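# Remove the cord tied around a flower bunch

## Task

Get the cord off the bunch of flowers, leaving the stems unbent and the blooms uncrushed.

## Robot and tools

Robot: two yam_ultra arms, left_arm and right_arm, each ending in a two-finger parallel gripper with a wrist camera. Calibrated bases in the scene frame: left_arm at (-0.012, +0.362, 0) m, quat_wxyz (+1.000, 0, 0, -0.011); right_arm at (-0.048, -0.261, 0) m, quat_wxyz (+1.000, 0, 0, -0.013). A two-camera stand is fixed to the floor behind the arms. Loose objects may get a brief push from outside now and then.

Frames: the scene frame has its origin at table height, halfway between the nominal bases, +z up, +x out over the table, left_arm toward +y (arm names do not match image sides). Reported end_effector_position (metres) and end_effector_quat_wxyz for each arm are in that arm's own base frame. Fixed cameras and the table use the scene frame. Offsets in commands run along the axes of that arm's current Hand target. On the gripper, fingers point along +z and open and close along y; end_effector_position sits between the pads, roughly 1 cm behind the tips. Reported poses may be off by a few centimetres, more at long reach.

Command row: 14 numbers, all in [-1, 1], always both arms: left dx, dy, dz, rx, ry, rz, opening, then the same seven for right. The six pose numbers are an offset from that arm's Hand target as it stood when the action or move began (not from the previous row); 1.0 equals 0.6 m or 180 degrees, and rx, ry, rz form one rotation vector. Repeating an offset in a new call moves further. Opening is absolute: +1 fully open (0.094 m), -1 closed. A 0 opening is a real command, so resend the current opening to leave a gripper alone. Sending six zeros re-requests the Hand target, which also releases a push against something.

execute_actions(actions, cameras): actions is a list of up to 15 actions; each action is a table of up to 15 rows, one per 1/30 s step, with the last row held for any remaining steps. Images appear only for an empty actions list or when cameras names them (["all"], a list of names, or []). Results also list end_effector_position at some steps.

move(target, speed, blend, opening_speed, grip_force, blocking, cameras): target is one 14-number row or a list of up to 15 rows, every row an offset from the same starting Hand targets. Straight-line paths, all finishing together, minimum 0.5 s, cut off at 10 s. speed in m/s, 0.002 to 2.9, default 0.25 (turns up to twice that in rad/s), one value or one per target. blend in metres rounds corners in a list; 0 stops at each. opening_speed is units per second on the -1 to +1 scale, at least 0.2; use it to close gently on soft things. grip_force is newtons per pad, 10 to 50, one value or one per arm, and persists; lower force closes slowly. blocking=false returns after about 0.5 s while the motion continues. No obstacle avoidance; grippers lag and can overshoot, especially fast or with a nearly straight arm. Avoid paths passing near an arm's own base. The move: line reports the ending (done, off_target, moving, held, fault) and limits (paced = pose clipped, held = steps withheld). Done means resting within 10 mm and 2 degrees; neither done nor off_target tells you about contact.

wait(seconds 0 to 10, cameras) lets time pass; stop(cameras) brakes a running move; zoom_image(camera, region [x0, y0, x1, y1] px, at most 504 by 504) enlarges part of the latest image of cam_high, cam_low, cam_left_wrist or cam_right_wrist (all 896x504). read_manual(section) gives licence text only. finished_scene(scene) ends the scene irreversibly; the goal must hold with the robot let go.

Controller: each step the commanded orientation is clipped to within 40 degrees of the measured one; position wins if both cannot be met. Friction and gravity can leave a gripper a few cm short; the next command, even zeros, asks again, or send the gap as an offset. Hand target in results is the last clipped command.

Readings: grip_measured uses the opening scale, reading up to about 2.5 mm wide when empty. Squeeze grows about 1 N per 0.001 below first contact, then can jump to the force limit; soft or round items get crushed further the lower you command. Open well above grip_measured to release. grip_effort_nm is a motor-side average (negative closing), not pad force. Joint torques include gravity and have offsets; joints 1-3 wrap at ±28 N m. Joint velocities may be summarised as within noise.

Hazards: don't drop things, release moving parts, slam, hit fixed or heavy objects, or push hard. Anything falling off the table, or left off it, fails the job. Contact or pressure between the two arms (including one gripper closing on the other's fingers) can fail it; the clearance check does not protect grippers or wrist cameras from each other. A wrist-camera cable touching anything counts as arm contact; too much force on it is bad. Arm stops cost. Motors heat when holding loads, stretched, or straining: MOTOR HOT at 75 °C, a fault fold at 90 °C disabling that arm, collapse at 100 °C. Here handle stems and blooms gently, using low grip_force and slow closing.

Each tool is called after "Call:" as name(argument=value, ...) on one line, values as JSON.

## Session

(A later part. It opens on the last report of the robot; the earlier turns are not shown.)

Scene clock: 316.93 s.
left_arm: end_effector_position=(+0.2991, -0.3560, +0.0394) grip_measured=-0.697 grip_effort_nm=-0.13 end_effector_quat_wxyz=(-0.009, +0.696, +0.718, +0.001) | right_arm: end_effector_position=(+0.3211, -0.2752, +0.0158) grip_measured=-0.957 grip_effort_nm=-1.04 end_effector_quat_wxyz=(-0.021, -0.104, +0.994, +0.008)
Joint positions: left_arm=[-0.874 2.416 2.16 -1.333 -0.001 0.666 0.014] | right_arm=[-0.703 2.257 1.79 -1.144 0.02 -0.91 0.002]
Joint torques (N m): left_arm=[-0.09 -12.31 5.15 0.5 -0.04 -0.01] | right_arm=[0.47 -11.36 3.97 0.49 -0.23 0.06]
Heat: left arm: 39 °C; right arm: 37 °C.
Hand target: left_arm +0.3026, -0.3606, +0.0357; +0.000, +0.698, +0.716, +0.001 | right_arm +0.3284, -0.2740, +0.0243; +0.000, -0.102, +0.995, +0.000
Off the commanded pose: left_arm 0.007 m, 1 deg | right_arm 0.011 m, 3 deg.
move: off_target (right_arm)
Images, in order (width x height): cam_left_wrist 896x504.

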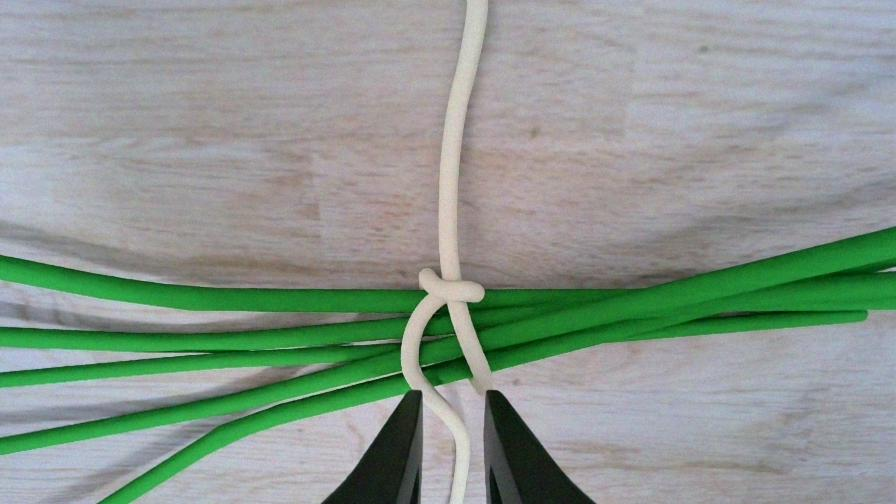

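Call:
move(target=[0.0,-0.02,0.005,0,0,0,-0.7,0,0,0,0,0,0,-1], cameras=["cam_left_wrist"], speed=0.03)

Call:
zoom_image(camera="cam_left_wrist", region=[350, 230, 650, 504])

Scene clock: 325.73 s.
left_arm: end_effector_position=(+0.2904, -0.3494, +0.0242) grip_measured=-0.697 grip_effort_nm=-0.13 end_effector_quat_wxyz=(-0.027, +0.696, +0.717, +0.010) | right_arm: end_effector_position=(+0.3211, -0.2752, +0.0158) grip_measured=-0.957 grip_effort_nm=-1.04 end_effector_quat_wxyz=(-0.021, -0.104, +0.994, +0.008)
Joint positions: left_arm=[-0.885 2.413 2.093 -1.306 -0.013 0.656 0.014] | right_arm=[-0.703 2.257 1.79 -1.144 0.02 -0.91 0.002]
Joint torques (N m): left_arm=[-0.9 -15.54 4.26 0.58 0.1 -0.08] | right_arm=[0.4 -11.44 3.93 0.5 -0.23 0.05]
Heat: left arm: 39 °C; right arm: 37 °C.
Hand target: left_arm +0.2906, -0.3609, +0.0328; +0.000, +0.698, +0.716, +0.001 | right_arm +0.3284, -0.2740, +0.0243; +0.000, -0.102, +0.995, +0.000
Off the commanded pose: left_arm 0.014 m, 3 deg | right_arm 0.011 m, 3 deg.
move: off_target (left_arm, right_arm)
Images, in order (width x height): cam_left_wrist 896x504.

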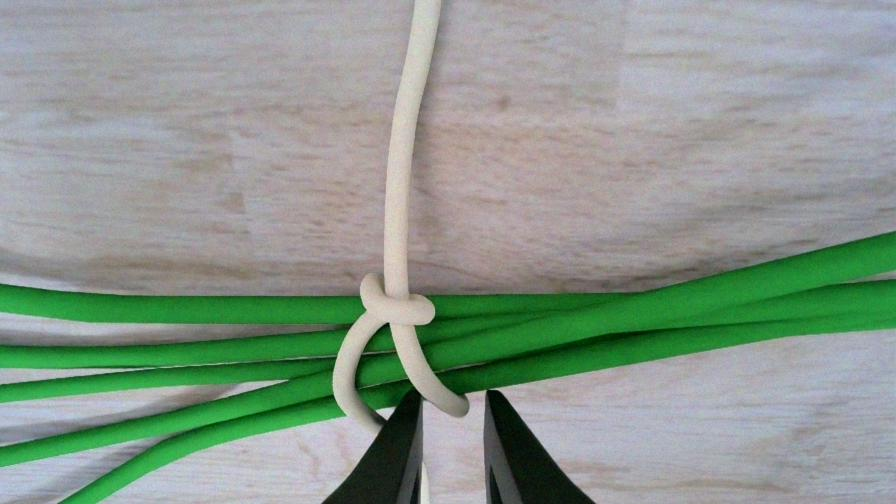

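Scaled by 1.680 from the camera's 896x504 image, which has a finer 1280x720 frame.

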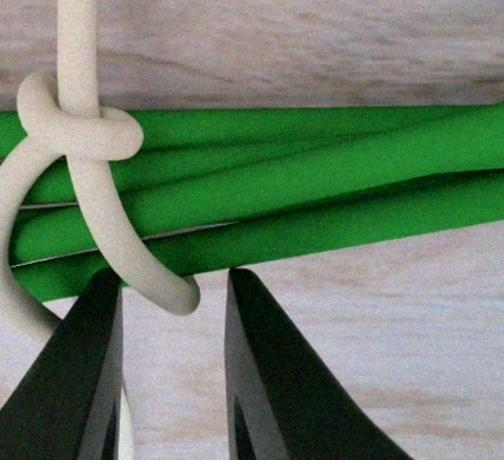

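Call:
move(target=[-0.006,0.0,0.022,0,0,0,-0.7,0,0,0,0,0,0,-1], cameras=["cam_left_wrist"], speed=0.03)

Call:
zoom_image(camera="cam_left_wrist", region=[350, 230, 650, 504])

Scene clock: 331.77 s.
left_arm: end_effector_position=(+0.2902, -0.3493, +0.0230) grip_measured=-0.697 grip_effort_nm=-0.13 end_effector_quat_wxyz=(-0.026, +0.696, +0.717, +0.013) | right_arm: end_effector_position=(+0.3211, -0.2752, +0.0158) grip_measured=-0.957 grip_effort_nm=-1.04 end_effector_quat_wxyz=(-0.021, -0.104, +0.994, +0.008)
Joint positions: left_arm=[-0.888 2.412 2.087 -1.301 -0.02 0.652 0.014] | right_arm=[-0.703 2.257 1.79 -1.144 0.02 -0.91 0.002]
Joint torques (N m): left_arm=[-1.02 -13.53 3.62 0.88 0.18 -0.1] | right_arm=[0.39 -11.4 3.97 0.5 -0.23 0.05]
Heat: left arm: 38 °C; right arm: 38 °C.
Hand target: left_arm +0.2907, -0.3645, +0.0196; +0.000, +0.698, +0.716, +0.001 | right_arm +0.3284, -0.2740, +0.0243; +0.000, -0.102, +0.995, +0.000
Off the commanded pose: left_arm 0.016 m, 3 deg | right_arm 0.011 m, 3 deg.
move: off_target (left_arm, right_arm)
Images, in order (width x height): cam_left_wrist 896x504.

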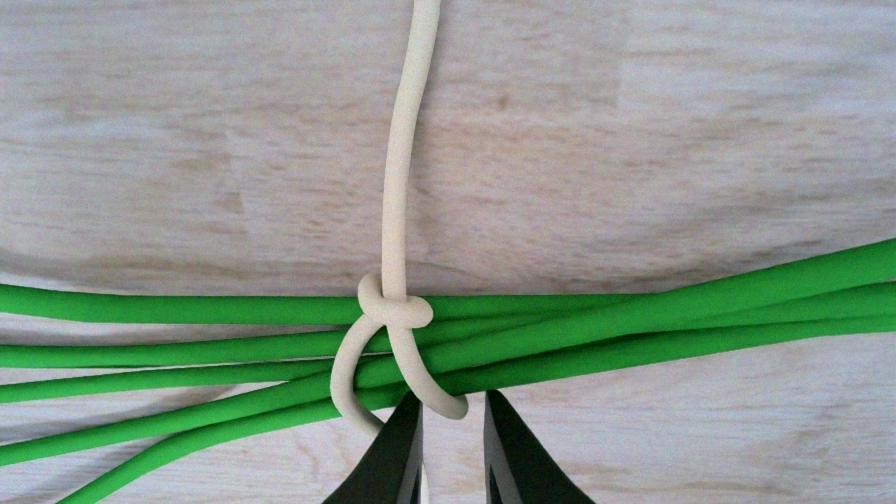

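Scaled by 1.680 from the camera's 896x504 image, which has a finer 1280x720 frame.

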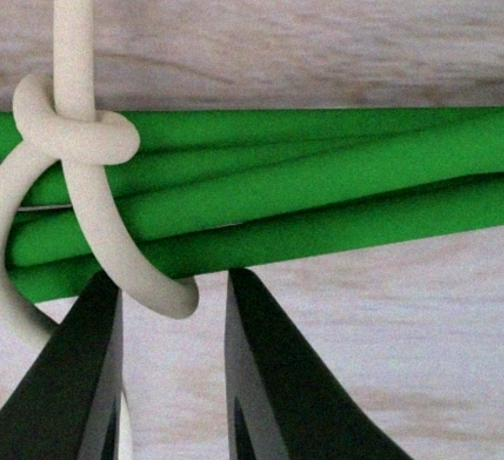

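Call:
move(target=[0,0,-0.01,0,0,0,-1,0,0,0,0,0,0,-1], cameras=["cam_left_wrist"], speed=0.03, opening_speed=0.3)

Call:
zoom_image(camera="cam_left_wrist", region=[350, 230, 650, 504])

Scene clock: 340.80 s.
left_arm: end_effector_position=(+0.2918, -0.3486, +0.0234) grip_measured=-0.954 grip_effort_nm=-0.96 end_effector_quat_wxyz=(-0.025, +0.696, +0.717, +0.018) | right_arm: end_effector_position=(+0.3211, -0.2752, +0.0158) grip_measured=-0.957 grip_effort_nm=-1.04 end_effector_quat_wxyz=(-0.021, -0.104, +0.994, +0.008)
Joint positions: left_arm=[-0.888 2.411 2.087 -1.299 -0.03 0.652 0.002] | right_arm=[-0.703 2.257 1.79 -1.144 0.02 -0.91 0.002]
Joint torques (N m): left_arm=[-1.03 -13.74 4.89 0.66 0.29 -0.1] | right_arm=[0.44 -11.43 3.96 0.5 -0.21 0.05]
Heat: left arm: 38 °C; right arm: 38 °C.
Hand target: left_arm +0.2908, -0.3646, +0.0256; +0.000, +0.698, +0.716, +0.001 | right_arm +0.3284, -0.2740, +0.0243; +0.000, -0.102, +0.995, +0.000
Off the commanded pose: left_arm 0.016 m, 3 deg | right_arm 0.011 m, 3 deg.
move: off_target (left_arm, right_arm)
Images, in order (width x height): cam_left_wrist 896x504.

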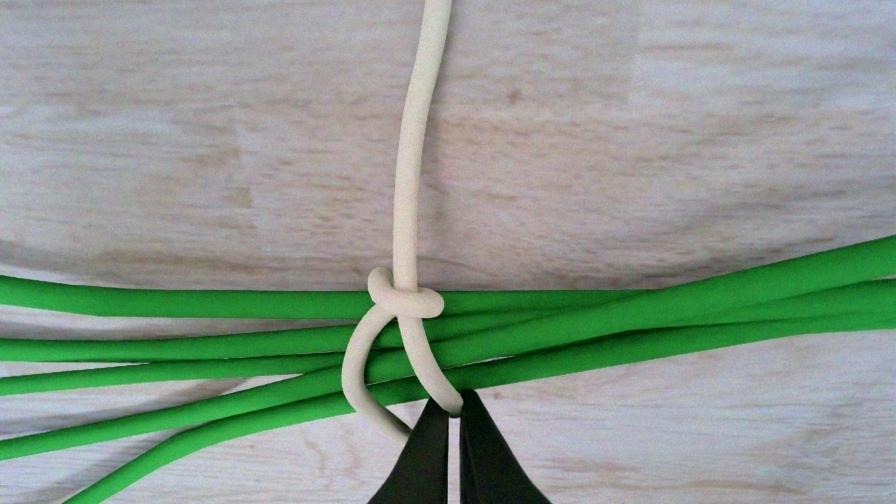

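Scaled by 1.680 from the camera's 896x504 image, which has a finer 1280x720 frame.

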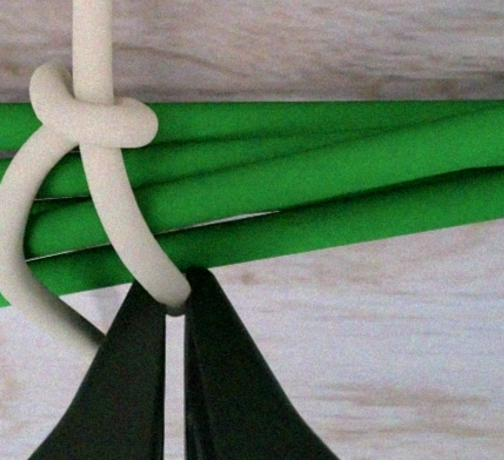

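Call:
move(target=[[0,0,0,0,0,0,-1,0,0,0,0,0,0,-0.5],[0,0,0,0,0,0,-1,0,0,-0.2,0,0,0,-0.5]], speed=0.12)

Call:
move(target=[0.12,0.01,-0.02,0,0,0,-1,0,0,0,0,0,0,-0.5], cameras=["cam_high","cam_left_wrist"], speed=0.05)

Call:
zoom_image(camera="cam_high", region=[400, 140, 640, 360])

Scene clock: 349.03 s.
left_arm: end_effector_position=(+0.2918, -0.3486, +0.0234) grip_measured=-0.957 grip_effort_nm=-1.02 end_effector_quat_wxyz=(-0.025, +0.696, +0.717, +0.018) | right_arm: end_effector_position=(+0.3269, -0.2786, +0.1290) grip_measured=-0.503 grip_effort_nm=0.12 end_effector_quat_wxyz=(-0.004, -0.104, +0.995, -0.006)
Joint positions: left_arm=[-0.888 2.411 2.087 -1.299 -0.03 0.652 0.002] | right_arm=[-0.702 2.233 2.204 -1.539 0.015 -0.91 0.023]
Joint torques (N m): left_arm=[-1.02 -13.72 4.9 0.66 0.3 -0.09] | right_arm=[0.39 -11.18 6.39 0.15 -0.17 0.06]
Heat: left arm: 37 °C; right arm: 38 °C.
Hand target: left_arm +0.2908, -0.3646, +0.0256; +0.000, +0.698, +0.716, +0.001 | right_arm +0.3283, -0.2739, +0.1442; +0.000, -0.102, +0.995, +0.000
Off the commanded pose: left_arm 0.016 m, 3 deg | right_arm 0.016 m, 1 deg.
joint sent to its limit (right arm) — joint 4 (wrist pitch), lower limit. The joint targets still meet the commanded pose.
move: off_target (left_arm, right_arm)

Scene clock: 351.00 s.
left_arm: end_effector_position=(+0.2883, -0.2864, +0.0208) grip_measured=-0.958 grip_effort_nm=-1.02 end_effector_quat_wxyz=(-0.032, +0.696, +0.717, +0.006) | right_arm: end_effector_position=(+0.3269, -0.2785, +0.1290) grip_measured=-0.503 grip_effort_nm=0.12 end_effector_quat_wxyz=(-0.004, -0.104, +0.995, -0.006)
Joint positions: left_arm=[-0.789 2.211 1.732 -1.157 -0.01 0.751 0.002] | right_arm=[-0.702 2.233 2.204 -1.539 0.015 -0.91 0.023]
Joint torques (N m): left_arm=[0.36 -15.82 4.79 0.37 0.06 -0.01] | right_arm=[0.29 -11.07 6.31 0.15 -0.19 0.05]
Heat: left arm: 37 °C; right arm: 38 °C.
Hand target: left_arm +0.2949, -0.2924, +0.0376; +0.000, +0.698, +0.716, +0.001 | right_arm +0.3283, -0.2739, +0.1442; +0.000, -0.102, +0.995, +0.000
Off the commanded pose: left_arm 0.019 m, 4 deg | right_arm 0.016 m, 1 deg.
joint sent to its limit (right arm) — joint 4 (wrist pitch), lower limit. The joint targets still meet the commanded pose.
move: off_target (left_arm, right_arm)
Images, in order (width x height): cam_high 896x504, cam_left_wrist 896x504.

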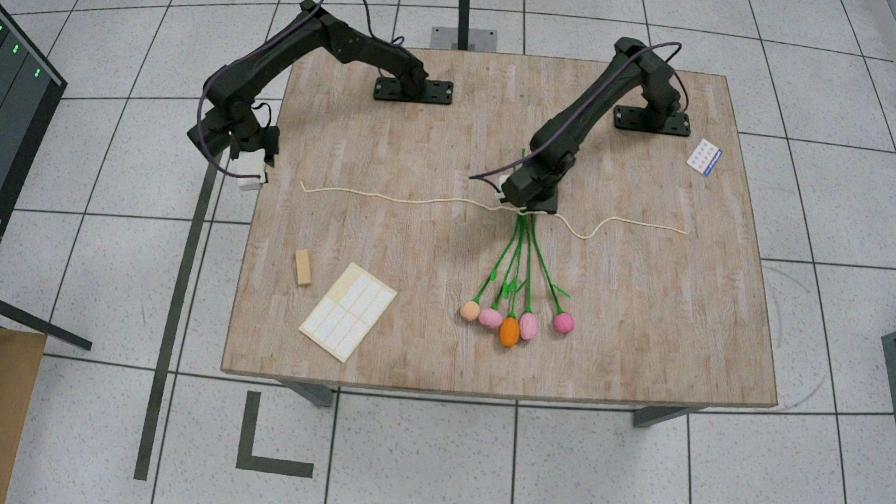

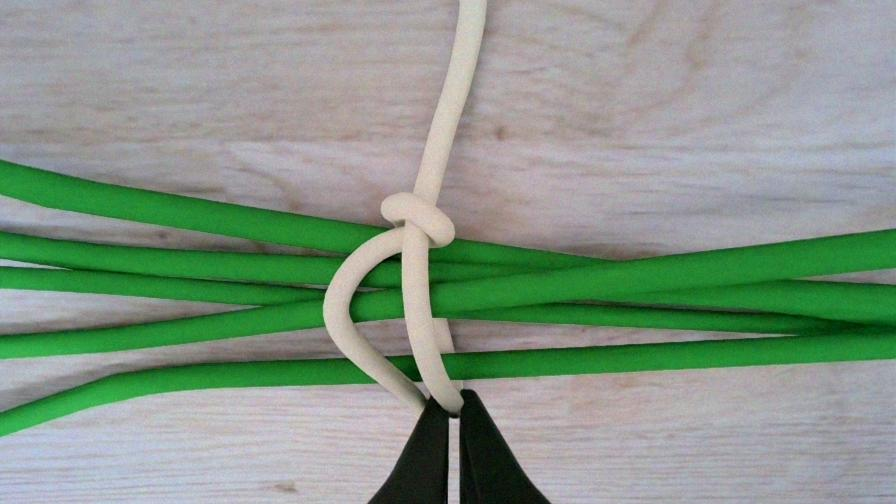

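Scaled by 2.100 from the camera's 896x504 image, which has a finer 1280x720 frame.

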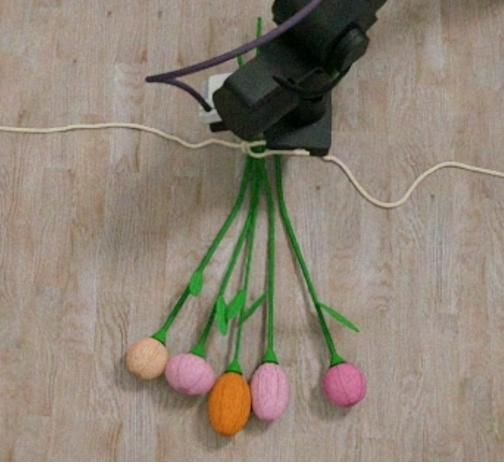

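Call:
move(target=[0.15,0.01,0,0,0,0,-1,0,0,0,0,0,0,-0.5], cameras=["cam_high","cam_left_wrist"], speed=0.05)

Call:
zoom_image(camera="cam_high", region=[400, 140, 640, 360])

Scene clock: 360.13 s.
left_arm: end_effector_position=(+0.2917, -0.1977, +0.0250) grip_measured=-0.958 grip_effort_nm=-1.02 end_effector_quat_wxyz=(-0.030, +0.696, +0.717, +0.000) | right_arm: end_effector_position=(+0.3269, -0.2785, +0.1290) grip_measured=-0.503 grip_effort_nm=0.12 end_effector_quat_wxyz=(-0.004, -0.104, +0.995, -0.006)
Joint positions: left_arm=[-0.604 1.998 1.42 -1.051 -0.01 0.936 0.002] | right_arm=[-0.702 2.233 2.204 -1.539 0.015 -0.91 0.023]
Joint torques (N m): left_arm=[0.35 -13.44 4.68 0.38 0.06 0.04] | right_arm=[0.4 -11.03 6.22 0.19 -0.18 0.05]
Heat: left arm: 38 °C; right arm: 38 °C.
Hand target: left_arm +0.2985, -0.2023, +0.0378; +0.000, +0.698, +0.716, +0.001 | right_arm +0.3283, -0.2739, +0.1442; +0.000, -0.102, +0.995, +0.000
Off the commanded pose: left_arm 0.015 m, 3 deg | right_arm 0.016 m, 1 deg.
joint sent to its limit (right arm) — joint 4 (wrist pitch), lower limit. The joint targets still meet the commanded pose.
move: off_target (left_arm, right_arm)
Images, in order (width x height): cam_high 896x504, cam_left_wrist 896x504.

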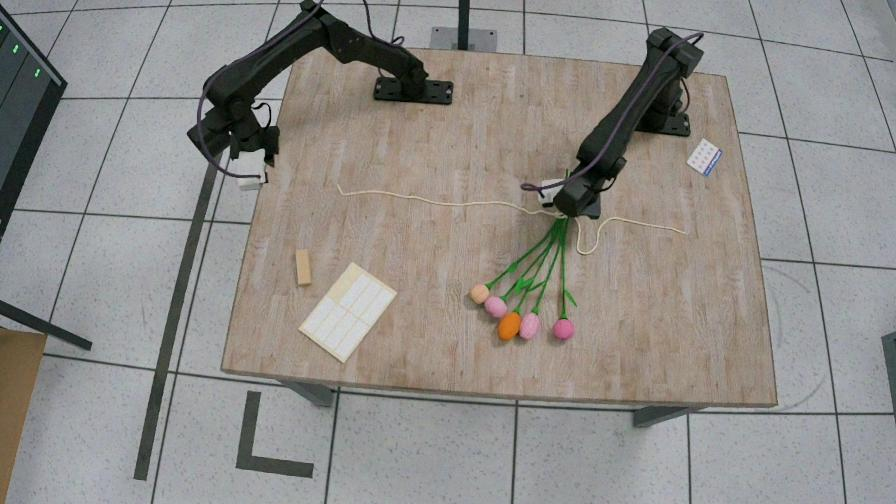

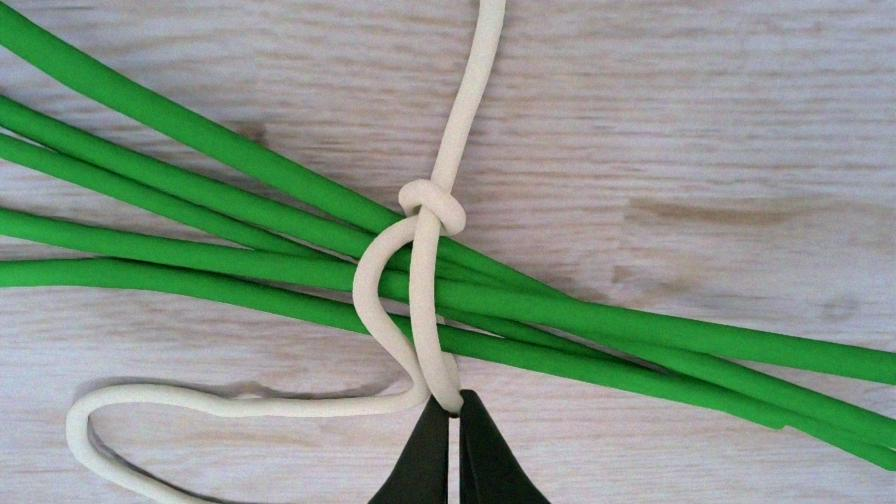

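Scaled by 2.100 from the camera's 896x504 image, which has a finer 1280x720 frame.

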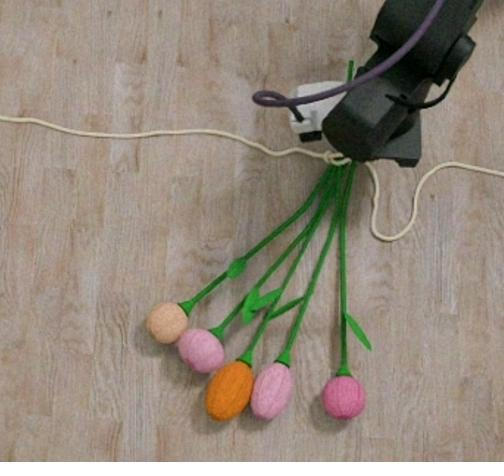

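Call:
move(target=[[-0.025,0,0,0,0,0,-1,0,0,0,0,0,0,-0.5],[-0.025,0,0,0,0,0,-0.65,0,0,0,0,0,0,-0.5],[-0.025,0,-0.18,0,0,0,-0.65,0,0,0,0,0,0,-0.5]], speed=0.08)

Call:
move(target=[-0.02,0.05,0,0,0,-0.372,0,0,0,0,0,0,0,-0.5], cameras=["cam_high","cam_left_wrist"])

Scene clock: 431.63 s.
left_arm: end_effector_position=(+0.2947, -0.2102, +0.1281) grip_measured=-0.653 grip_effort_nm=0.16 end_effector_quat_wxyz=(-0.031, +0.698, +0.715, +0.001) | right_arm: end_effector_position=(+0.3269, -0.2785, +0.1290) grip_measured=-0.503 grip_effort_nm=0.12 end_effector_quat_wxyz=(-0.004, -0.104, +0.995, -0.006)
Joint positions: left_arm=[-0.627 1.983 1.813 -1.462 -0.01 0.919 0.016] | right_arm=[-0.702 2.233 2.204 -1.539 0.015 -0.91 0.023]
Joint torques (N m): left_arm=[-0.4 -12.42 7.46 0.14 0.07 -0.09] | right_arm=[0.38 -11.12 6.32 0.16 -0.17 0.05]
Heat: left arm: 39 °C; right arm: 38 °C.
Hand target: left_arm +0.2987, -0.2173, +0.1458; +0.000, +0.698, +0.717, +0.001 | right_arm +0.3283, -0.2739, +0.1442; +0.000, -0.102, +0.995, +0.000
Off the commanded pose: left_arm 0.019 m, 4 deg | right_arm 0.016 m, 1 deg.
joint sent to its limit (right arm) — joint 4 (wrist pitch), lower limit. The joint targets still meet the commanded pose.
move: off_target (left_arm, right_arm); target 2's new opening was sent with left_arm's hand 0.017 m and 3 deg from that target

Scene clock: 434.80 s.
left_arm: end_effector_position=(+0.3209, -0.2248, +0.1401) grip_measured=-0.003 grip_effort_nm=0.16 end_effector_quat_wxyz=(-0.013, +0.194, +0.981, +0.009) | right_arm: end_effector_position=(+0.3269, -0.2785, +0.1290) grip_measured=-0.503 grip_effort_nm=0.12 end_effector_quat_wxyz=(-0.004, -0.104, +0.995, -0.006)
Joint positions: left_arm=[-0.616 2.092 2.022 -1.533 -0.005 -0.226 0.047] | right_arm=[-0.702 2.233 2.204 -1.539 0.015 -0.91 0.023]
Joint torques (N m): left_arm=[0.5 -9.84 7.62 0.3 0.03 -0.13] | right_arm=[0.32 -11.04 6.28 0.16 -0.18 0.06]
Heat: left arm: 39 °C; right arm: 38 °C.
Hand target: left_arm +0.3290, -0.2286, +0.1458; +0.001, +0.187, +0.982, +0.000 | right_arm +0.3283, -0.2739, +0.1442; +0.000, -0.102, +0.995, +0.000
Off the commanded pose: left_arm 0.011 m, 2 deg | right_arm 0.016 m, 1 deg.
joint sent to its limit (right arm) — joint 4 (wrist pitch), lower limit. The joint targets still meet the commanded pose.
move: off_target (left_arm, right_arm)
Images, in order (width x height): cam_high 896x504, cam_left_wrist 896x504.

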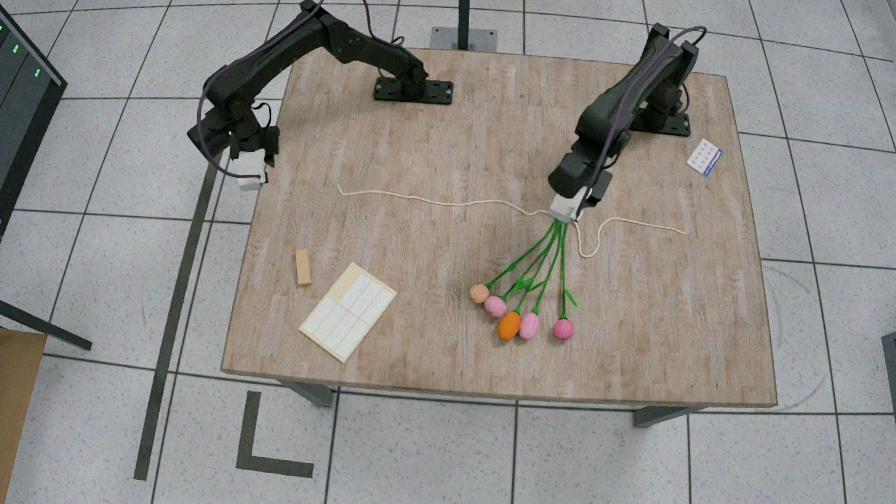

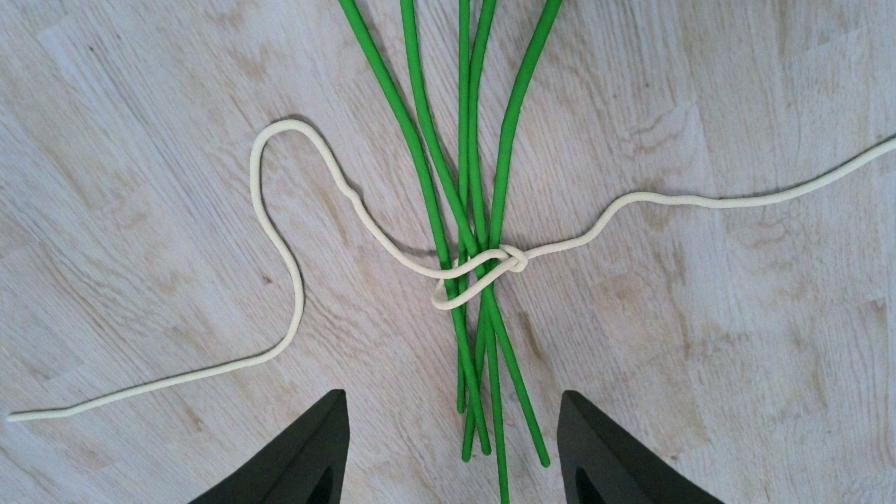

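Call:
move(target=[0,-0.016,0.15,0,0,0,0.1,0,0,0,0,0,0,-0.5], cameras=["cam_left_wrist"], speed=0.12)

Scene clock: 446.50 s.
left_arm: end_effector_position=(+0.3217, -0.2305, +0.0566) grip_measured=+0.097 grip_effort_nm=0.16 end_effector_quat_wxyz=(-0.011, +0.187, +0.982, +0.008) | right_arm: end_effector_position=(+0.3269, -0.2785, +0.1290) grip_measured=-0.503 grip_effort_nm=0.12 end_effector_quat_wxyz=(-0.004, -0.104, +0.995, -0.006)
Joint positions: left_arm=[-0.627 2.1 1.703 -1.2 -0.005 -0.25 0.052] | right_arm=[-0.702 2.233 2.204 -1.539 0.015 -0.91 0.023]
Joint torques (N m): left_arm=[-0.57 -10.4 5.23 0.51 0.02 -0.1] | right_arm=[0.43 -11.1 6.3 0.17 -0.18 0.04]
Heat: left arm: 38 °C; right arm: 38 °C.
Hand target: left_arm +0.3256, -0.2375, +0.0558; +0.001, +0.187, +0.982, +0.000 | right_arm +0.3283, -0.2739, +0.1442; +0.000, -0.102, +0.995, +0.000
Off the commanded pose: left_arm 0.008 m, 2 deg | right_arm 0.016 m, 1 deg.
joint sent to its limit (right arm) — joint 4 (wrist pitch), lower limit. The joint targets still meet the commanded pose.
move: off_target (right_arm)
Images, in order (width x height): cam_left_wrist 896x504.

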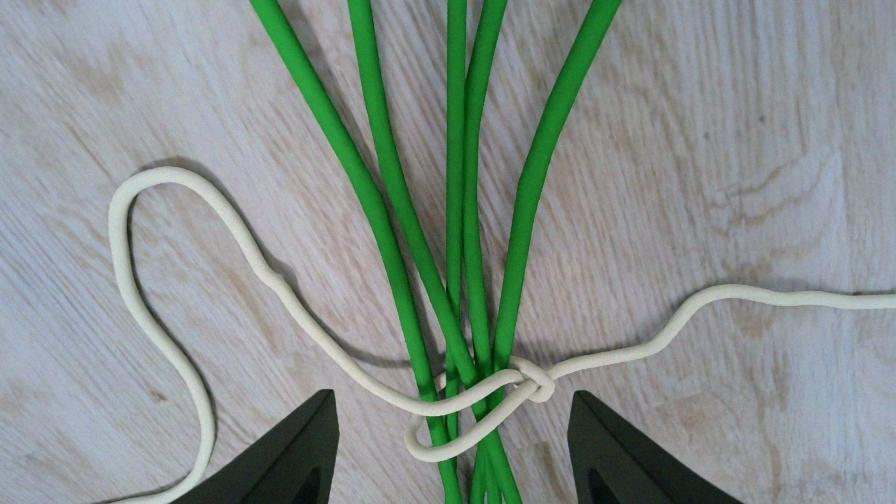

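Call:
move(target=[-0.006,-0.004,0.05,0,0,0,0.05,0,0,0,0,0,0,-0.5], cameras=["cam_left_wrist"], speed=0.06)

Scene clock: 453.23 s.
left_arm: end_effector_position=(+0.3244, -0.2341, +0.0273) grip_measured=+0.053 grip_effort_nm=-0.14 end_effector_quat_wxyz=(-0.010, +0.187, +0.982, +0.008) | right_arm: end_effector_position=(+0.3269, -0.2785, +0.1290) grip_measured=-0.503 grip_effort_nm=0.12 end_effector_quat_wxyz=(-0.004, -0.104, +0.995, -0.006)
Joint positions: left_arm=[-0.63 2.14 1.647 -1.102 -0.005 -0.253 0.049] | right_arm=[-0.702 2.233 2.204 -1.539 0.015 -0.91 0.023]
Joint torques (N m): left_arm=[-0.54 -10.48 5.09 0.47 0.02 -0.1] | right_arm=[0.4 -10.97 6.28 0.15 -0.17 0.07]
Heat: left arm: 38 °C; right arm: 38 °C.
Hand target: left_arm +0.3281, -0.2410, +0.0257; +0.001, +0.187, +0.982, +0.000 | right_arm +0.3283, -0.2739, +0.1442; +0.000, -0.102, +0.995, +0.000
Off the commanded pose: left_arm 0.008 m, 1 deg | right_arm 0.016 m, 1 deg.
joint sent to its limit (right arm) — joint 4 (wrist pitch), lower limit. The joint targets still meet the commanded pose.
move: off_target (right_arm)
Images, in order (width x height): cam_left_wrist 896x504.

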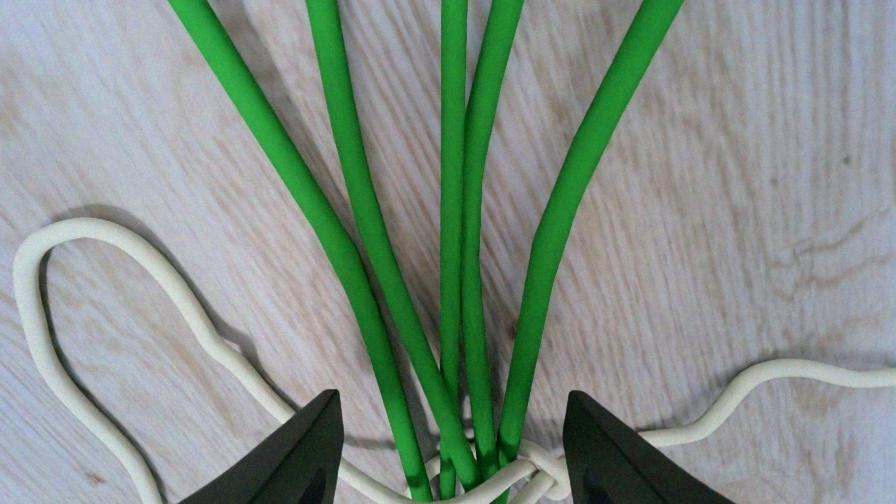

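Call:
move(target=[[0,0,0.016,0,0,0,-0.05,0,0,0,0,0,0,-0.5],[0.06,0,0.012,0,0,0,-0.05,0,0,0,0,0,0,-0.5]], cameras=["cam_left_wrist","cam_high"], speed=0.05)

Scene clock: 458.87 s.
left_arm: end_effector_position=(+0.3022, -0.2285, +0.0134) grip_measured=-0.048 grip_effort_nm=-0.12 end_effector_quat_wxyz=(+0.004, +0.186, +0.982, +0.002) | right_arm: end_effector_position=(+0.3269, -0.2785, +0.1290) grip_measured=-0.503 grip_effort_nm=0.12 end_effector_quat_wxyz=(-0.004, -0.104, +0.995, -0.006)
Joint positions: left_arm=[-0.653 2.05 1.449 -0.965 -0.007 -0.278 0.045] | right_arm=[-0.702 2.233 2.204 -1.539 0.015 -0.91 0.023]
Joint torques (N m): left_arm=[-0.65 -12.31 3.81 0.14 0.03 -0.1] | right_arm=[0.36 -11.04 6.34 0.16 -0.18 0.05]
Heat: left arm: 38 °C; right arm: 38 °C.
Hand target: left_arm +0.2947, -0.2277, +0.0185; +0.001, +0.187, +0.982, +0.001 | right_arm +0.3283, -0.2739, +0.1442; +0.000, -0.102, +0.995, +0.000
Off the commanded pose: left_arm 0.009 m, 0 deg | right_arm 0.016 m, 1 deg.
joint sent to its limit (right arm) — joint 4 (wrist pitch), lower limit. The joint targets still meet the commanded pose.
move: off_target (right_arm)
Images, in order (width x height): cam_high 896x504, cam_left_wrist 896x504.

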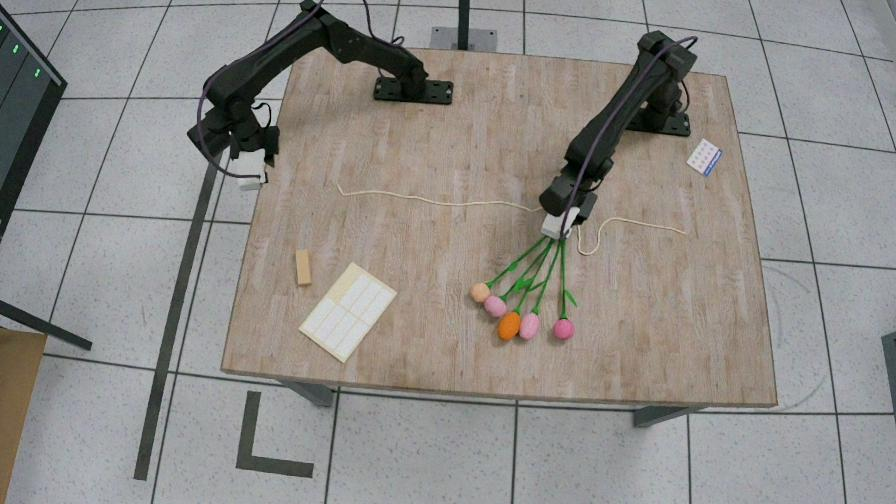

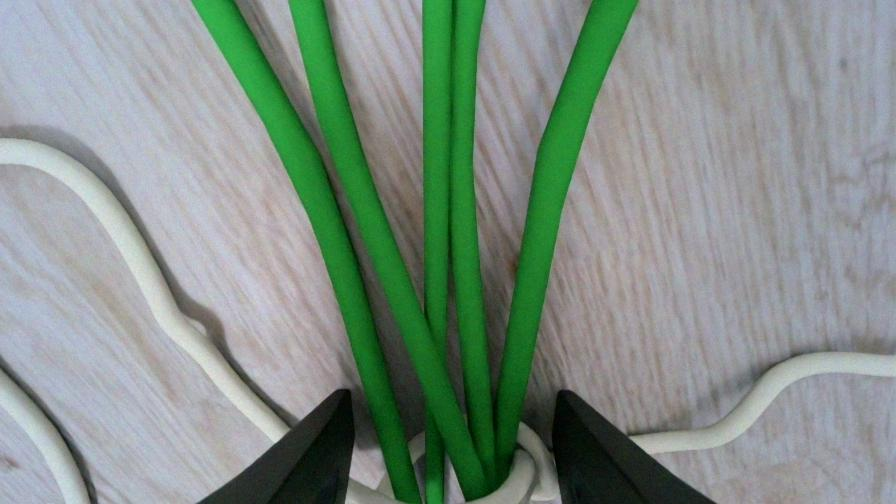

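Call:
move(target=[0.07,0,-0.004,0,0,0,-0.2,0,0,0,0,0,0,-0.5], cameras=["cam_left_wrist","cam_high"], speed=0.04)

Call:
zoom_image(camera="cam_high", region=[440, 120, 700, 360])

Scene clock: 465.73 s.
left_arm: end_effector_position=(+0.2578, -0.2104, +0.0134) grip_measured=-0.197 grip_effort_nm=-0.13 end_effector_quat_wxyz=(-0.007, +0.187, +0.982, +0.006) | right_arm: end_effector_position=(+0.3269, -0.2785, +0.1290) grip_measured=-0.503 grip_effort_nm=0.12 end_effector_quat_wxyz=(-0.004, -0.104, +0.995, -0.006)
Joint positions: left_arm=[-0.689 1.91 1.246 -0.925 -0.004 -0.314 0.038] | right_arm=[-0.702 2.233 2.204 -1.539 0.015 -0.91 0.023]
Joint torques (N m): left_arm=[-0.62 -11.37 4.15 0.21 0 -0.1] | right_arm=[0.47 -11.06 6.26 0.18 -0.19 0.06]
Heat: left arm: 38 °C; right arm: 38 °C.
Hand target: left_arm +0.2556, -0.2124, +0.0209; +0.001, +0.187, +0.982, +0.000 | right_arm +0.3283, -0.2739, +0.1442; +0.000, -0.102, +0.995, +0.000
Off the commanded pose: left_arm 0.008 m, 1 deg | right_arm 0.016 m, 1 deg.
joint sent to its limit (right arm) — joint 4 (wrist pitch), lower limit. The joint targets still meet the commanded pose.
move: off_target (right_arm)
Images, in order (width x height): cam_high 896x504, cam_left_wrist 896x504.

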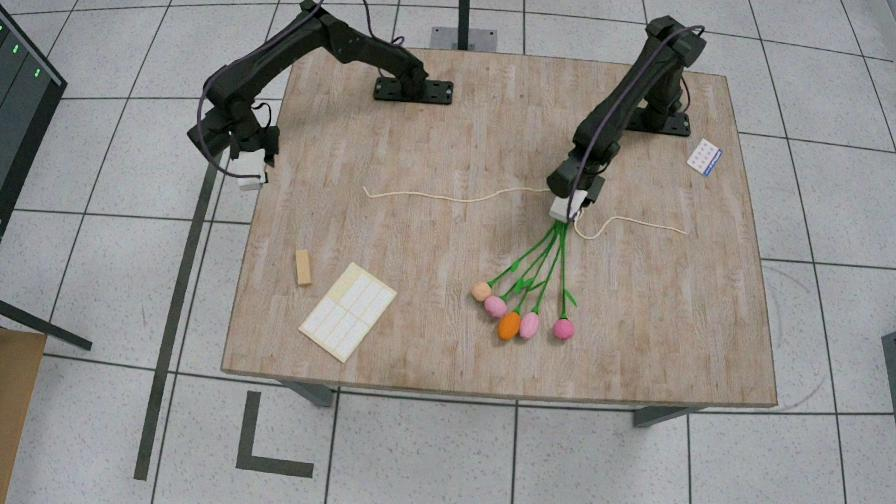

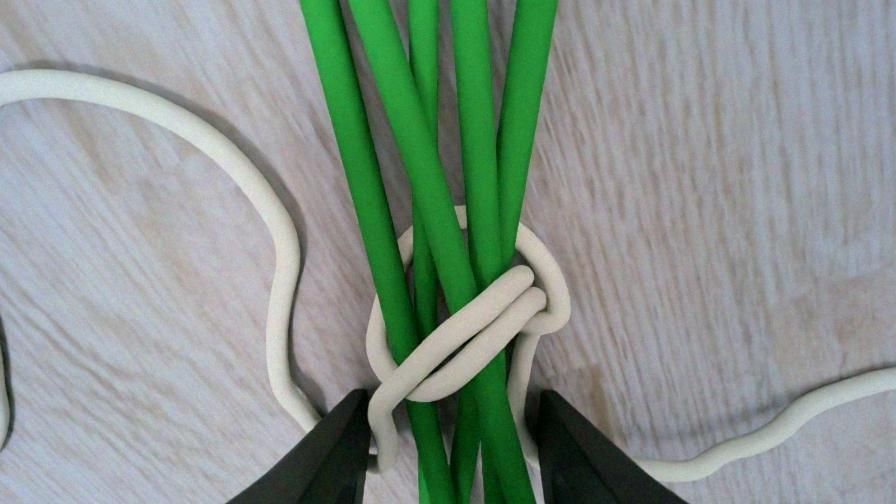

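Scaled by 1.938 from the camera's 896x504 image, which has a finer 1280x720 frame.

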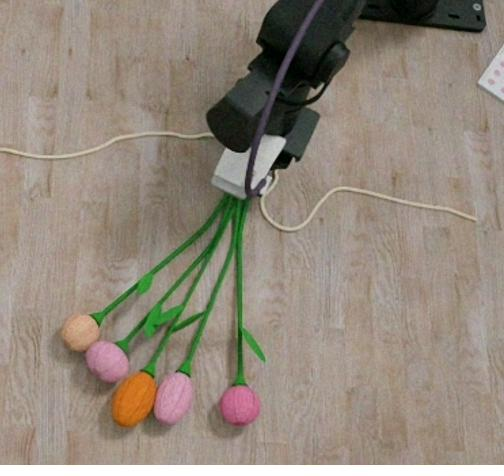

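Call:
move(target=[[0,0,-0.06,0,0,0,-0.03,0,0,0,0,0,0,-0.5],[-0.092,0.002,-0.06,0,0,0,-0.03,0,0,0,0,0,0,-0.5],[-0.092,0.002,-0.02,0,0,0,-0.03,0,0,0,0,0,0,-0.5]], cameras=["cam_left_wrist"], speed=0.08)

Scene clock: 479.73 s.
left_arm: end_effector_position=(+0.3005, -0.2282, +0.0337) grip_measured=-0.033 grip_effort_nm=0.16 end_effector_quat_wxyz=(-0.011, +0.186, +0.983, +0.008) | right_arm: end_effector_position=(+0.3269, -0.2785, +0.1290) grip_measured=-0.503 grip_effort_nm=0.13 end_effector_quat_wxyz=(-0.004, -0.104, +0.995, -0.006)
Joint positions: left_arm=[-0.654 2.05 1.533 -1.081 -0.004 -0.281 0.045] | right_arm=[-0.702 2.233 2.204 -1.539 0.015 -0.91 0.023]
Joint torques (N m): left_arm=[0.4 -9.85 5.12 0.49 -0.01 0.04] | right_arm=[0.42 -11.1 6.28 0.16 -0.17 0.04]
Heat: left arm: 39 °C; right arm: 39 °C.
Hand target: left_arm +0.3073, -0.2315, +0.0329; +0.001, +0.187, +0.982, +0.000 | right_arm +0.3283, -0.2739, +0.1442; +0.000, -0.102, +0.995, +0.000
Off the commanded pose: left_arm 0.008 m, 2 deg | right_arm 0.016 m, 1 deg.
joint sent to its limit (right arm) — joint 4 (wrist pitch), lower limit. The joint targets still meet the commanded pose.
move: off_target (right_arm)
Images, in order (width x height): cam_left_wrist 896x504.

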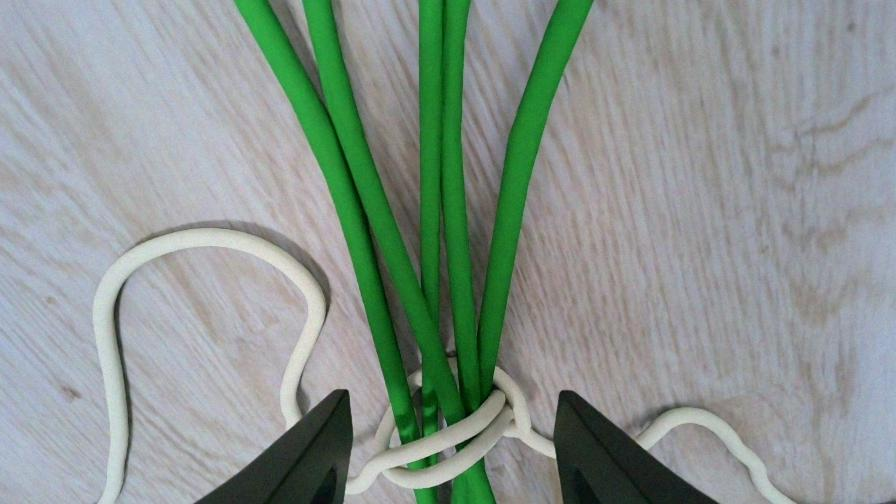

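Call:
move(target=[[-0.025,0.008,0,0,0,0,-0.06,0,0,0,0,0,0,-0.5],[-0.025,0.008,0.024,0,0,0,-0.1,0,0,0,0,0,0,-0.5],[0.03,0.006,0.022,0,0,0,-0.28,0,0,0,0,0,0,-0.5]], cameras=["cam_left_wrist"], speed=0.05)

Scene clock: 495.83 s.
left_arm: end_effector_position=(+0.2964, -0.2206, +0.0134) grip_measured=-0.277 grip_effort_nm=-0.15 end_effector_quat_wxyz=(-0.003, +0.185, +0.983, +0.003) | right_arm: end_effector_position=(+0.3269, -0.2785, +0.1290) grip_measured=-0.503 grip_effort_nm=0.13 end_effector_quat_wxyz=(-0.004, -0.104, +0.995, -0.006)
Joint positions: left_arm=[-0.644 2.029 1.417 -0.968 -0.002 -0.271 0.034] | right_arm=[-0.702 2.233 2.204 -1.539 0.015 -0.91 0.023]
Joint torques (N m): left_arm=[-0.72 -12.27 3.97 0.22 -0.02 -0.09] | right_arm=[0.43 -11.03 6.3 0.17 -0.18 0.04]
Heat: left arm: 38 °C; right arm: 39 °C.
Hand target: left_arm +0.2920, -0.2215, +0.0197; +0.001, +0.187, +0.982, +0.000 | right_arm +0.3283, -0.2739, +0.1442; +0.000, -0.102, +0.995, +0.000
Off the commanded pose: left_arm 0.008 m, 1 deg | right_arm 0.016 m, 1 deg.
joint sent to its limit (right arm) — joint 4 (wrist pitch), lower limit. The joint targets still meet the commanded pose.
move: off_target (right_arm)
Images, in order (width x height): cam_left_wrist 896x504.

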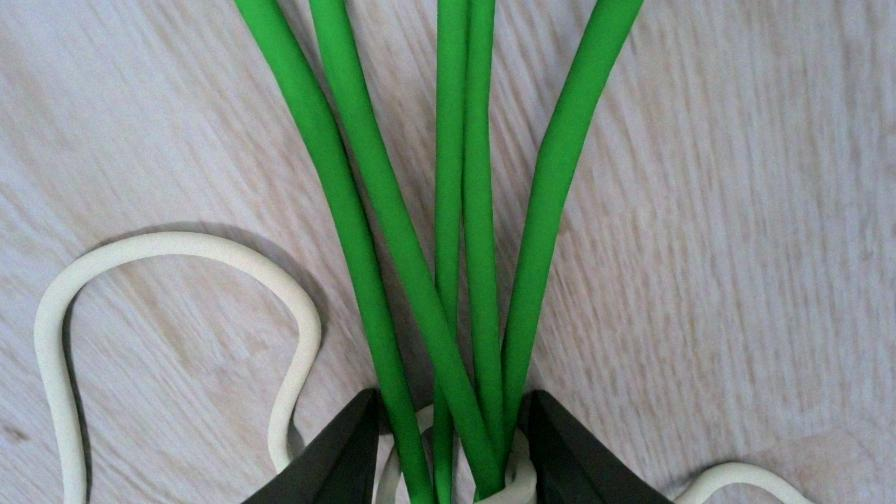

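Call:
move(target=[0.1,-0.003,0,0,0,0,-0.33,0,0,0,0,0,0,-0.5], cameras=["cam_left_wrist","cam_high"], speed=0.04)

Scene clock: 501.63 s.
left_arm: end_effector_position=(+0.2362, -0.1991, +0.0131) grip_measured=-0.327 grip_effort_nm=-0.13 end_effector_quat_wxyz=(-0.010, +0.187, +0.982, +0.006) | right_arm: end_effector_position=(+0.3269, -0.2785, +0.1290) grip_measured=-0.503 grip_effort_nm=0.12 end_effector_quat_wxyz=(-0.004, -0.104, +0.995, -0.006)
Joint positions: left_arm=[-0.704 1.831 1.139 -0.901 -0.001 -0.327 0.032] | right_arm=[-0.702 2.233 2.204 -1.539 0.015 -0.91 0.023]
Joint torques (N m): left_arm=[-0.54 -10.55 4.19 0.26 -0.04 -0.09] | right_arm=[0.42 -11.1 6.3 0.17 -0.18 0.05]
Heat: left arm: 38 °C; right arm: 39 °C.
Hand target: left_arm +0.2354, -0.2011, +0.0197; +0.001, +0.187, +0.982, +0.001 | right_arm +0.3283, -0.2739, +0.1442; +0.000, -0.102, +0.995, +0.000
Off the commanded pose: left_arm 0.007 m, 1 deg | right_arm 0.016 m, 1 deg.
joint sent to its limit (right arm) — joint 4 (wrist pitch), lower limit. The joint targets still meet the commanded pose.
move: off_target (right_arm)
Images, in order (width x height): cam_high 896x504, cam_left_wrist 896x504.

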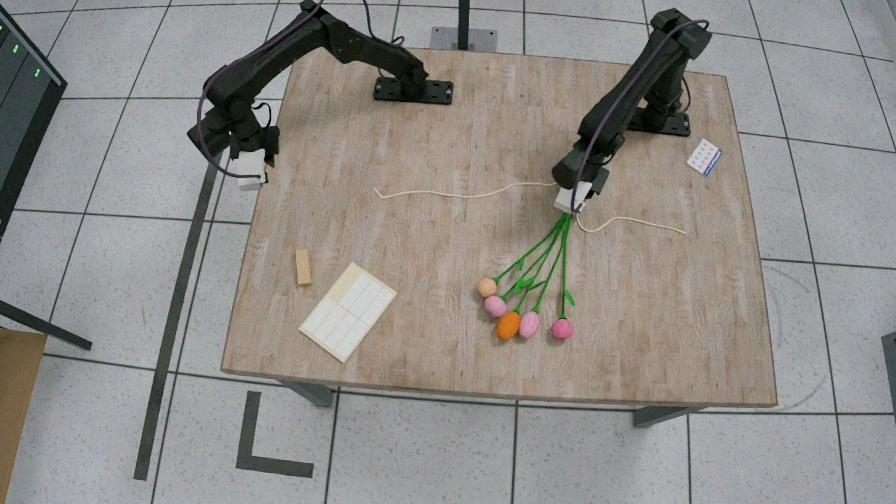

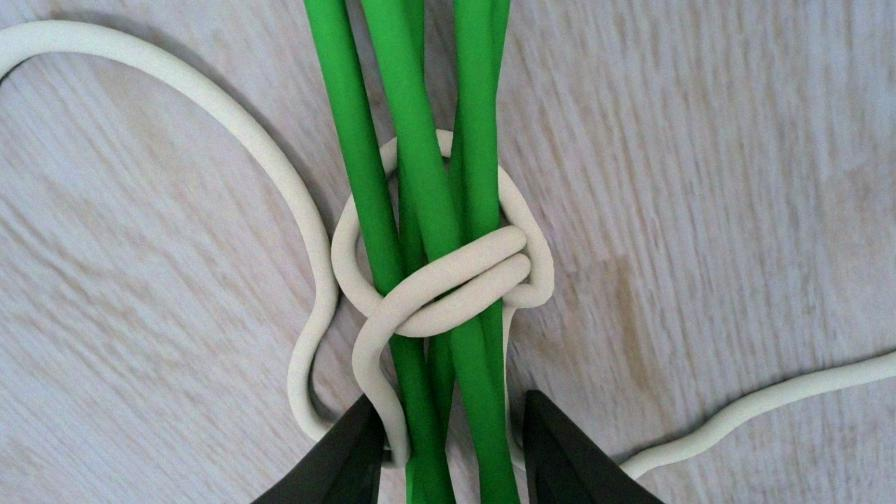

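Call:
move(target=[[0,0,-0.1,0,0,0,-0.2,0,0,0,0,0,0,-0.5],[-0.14,0,-0.13,0,0,0,0,0,0,0,0,0,0,-0.5]], cameras=["cam_left_wrist"], speed=0.12)

Call:
zoom_image(camera="cam_left_wrist", region=[300, 200, 640, 504])

Scene clock: 510.77 s.
left_arm: end_effector_position=(+0.3038, -0.2271, +0.0916) grip_measured=-0.003 grip_effort_nm=0.16 end_effector_quat_wxyz=(-0.015, +0.185, +0.983, +0.008) | right_arm: end_effector_position=(+0.3269, -0.2785, +0.1290) grip_measured=-0.503 grip_effort_nm=0.12 end_effector_quat_wxyz=(-0.004, -0.104, +0.995, -0.006)
Joint positions: left_arm=[-0.645 2.026 1.731 -1.31 -0.001 -0.272 0.047] | right_arm=[-0.702 2.233 2.204 -1.539 0.015 -0.91 0.023]
Joint torques (N m): left_arm=[0.36 -9.44 7.76 0.27 -0.04 0.03] | right_arm=[0.34 -11.06 6.31 0.16 -0.19 0.05]
Heat: left arm: 38 °C; right arm: 39 °C.
Hand target: left_arm +0.3135, -0.2320, +0.0977; +0.001, +0.187, +0.982, +0.000 | right_arm +0.3283, -0.2739, +0.1442; +0.000, -0.102, +0.995, +0.000
Off the commanded pose: left_arm 0.012 m, 2 deg | right_arm 0.016 m, 1 deg.
joint sent to its limit (right arm) — joint 4 (wrist pitch), lower limit. The joint targets still meet the commanded pose.
move: off_target (left_arm, right_arm); target 2's new opening was sent with left_arm's hand 0.012 m and 2 deg from that target
Images, in order (width x height): cam_left_wrist 896x504.

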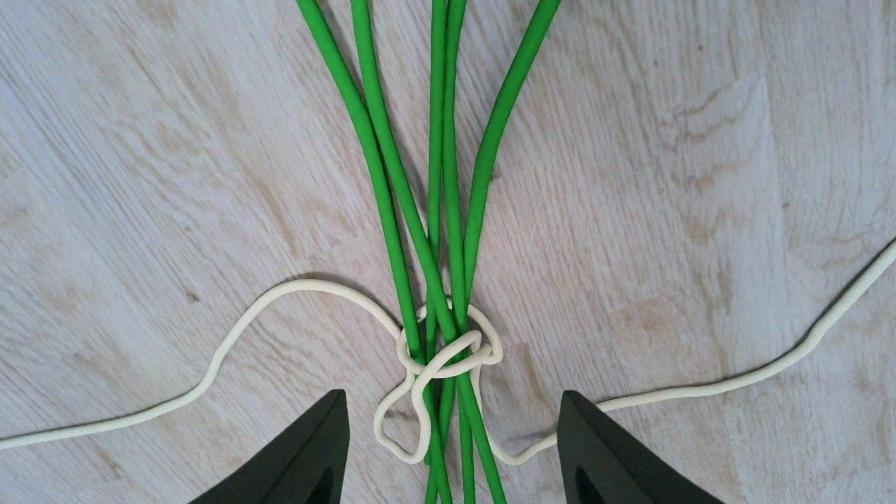

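Scaled by 1.482 from the camera's 896x504 image, which has a finer 1280x720 frame.

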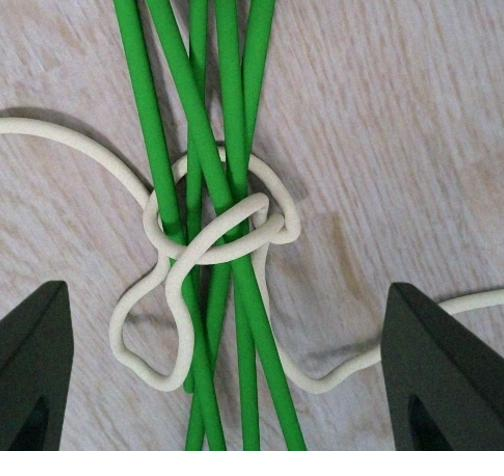

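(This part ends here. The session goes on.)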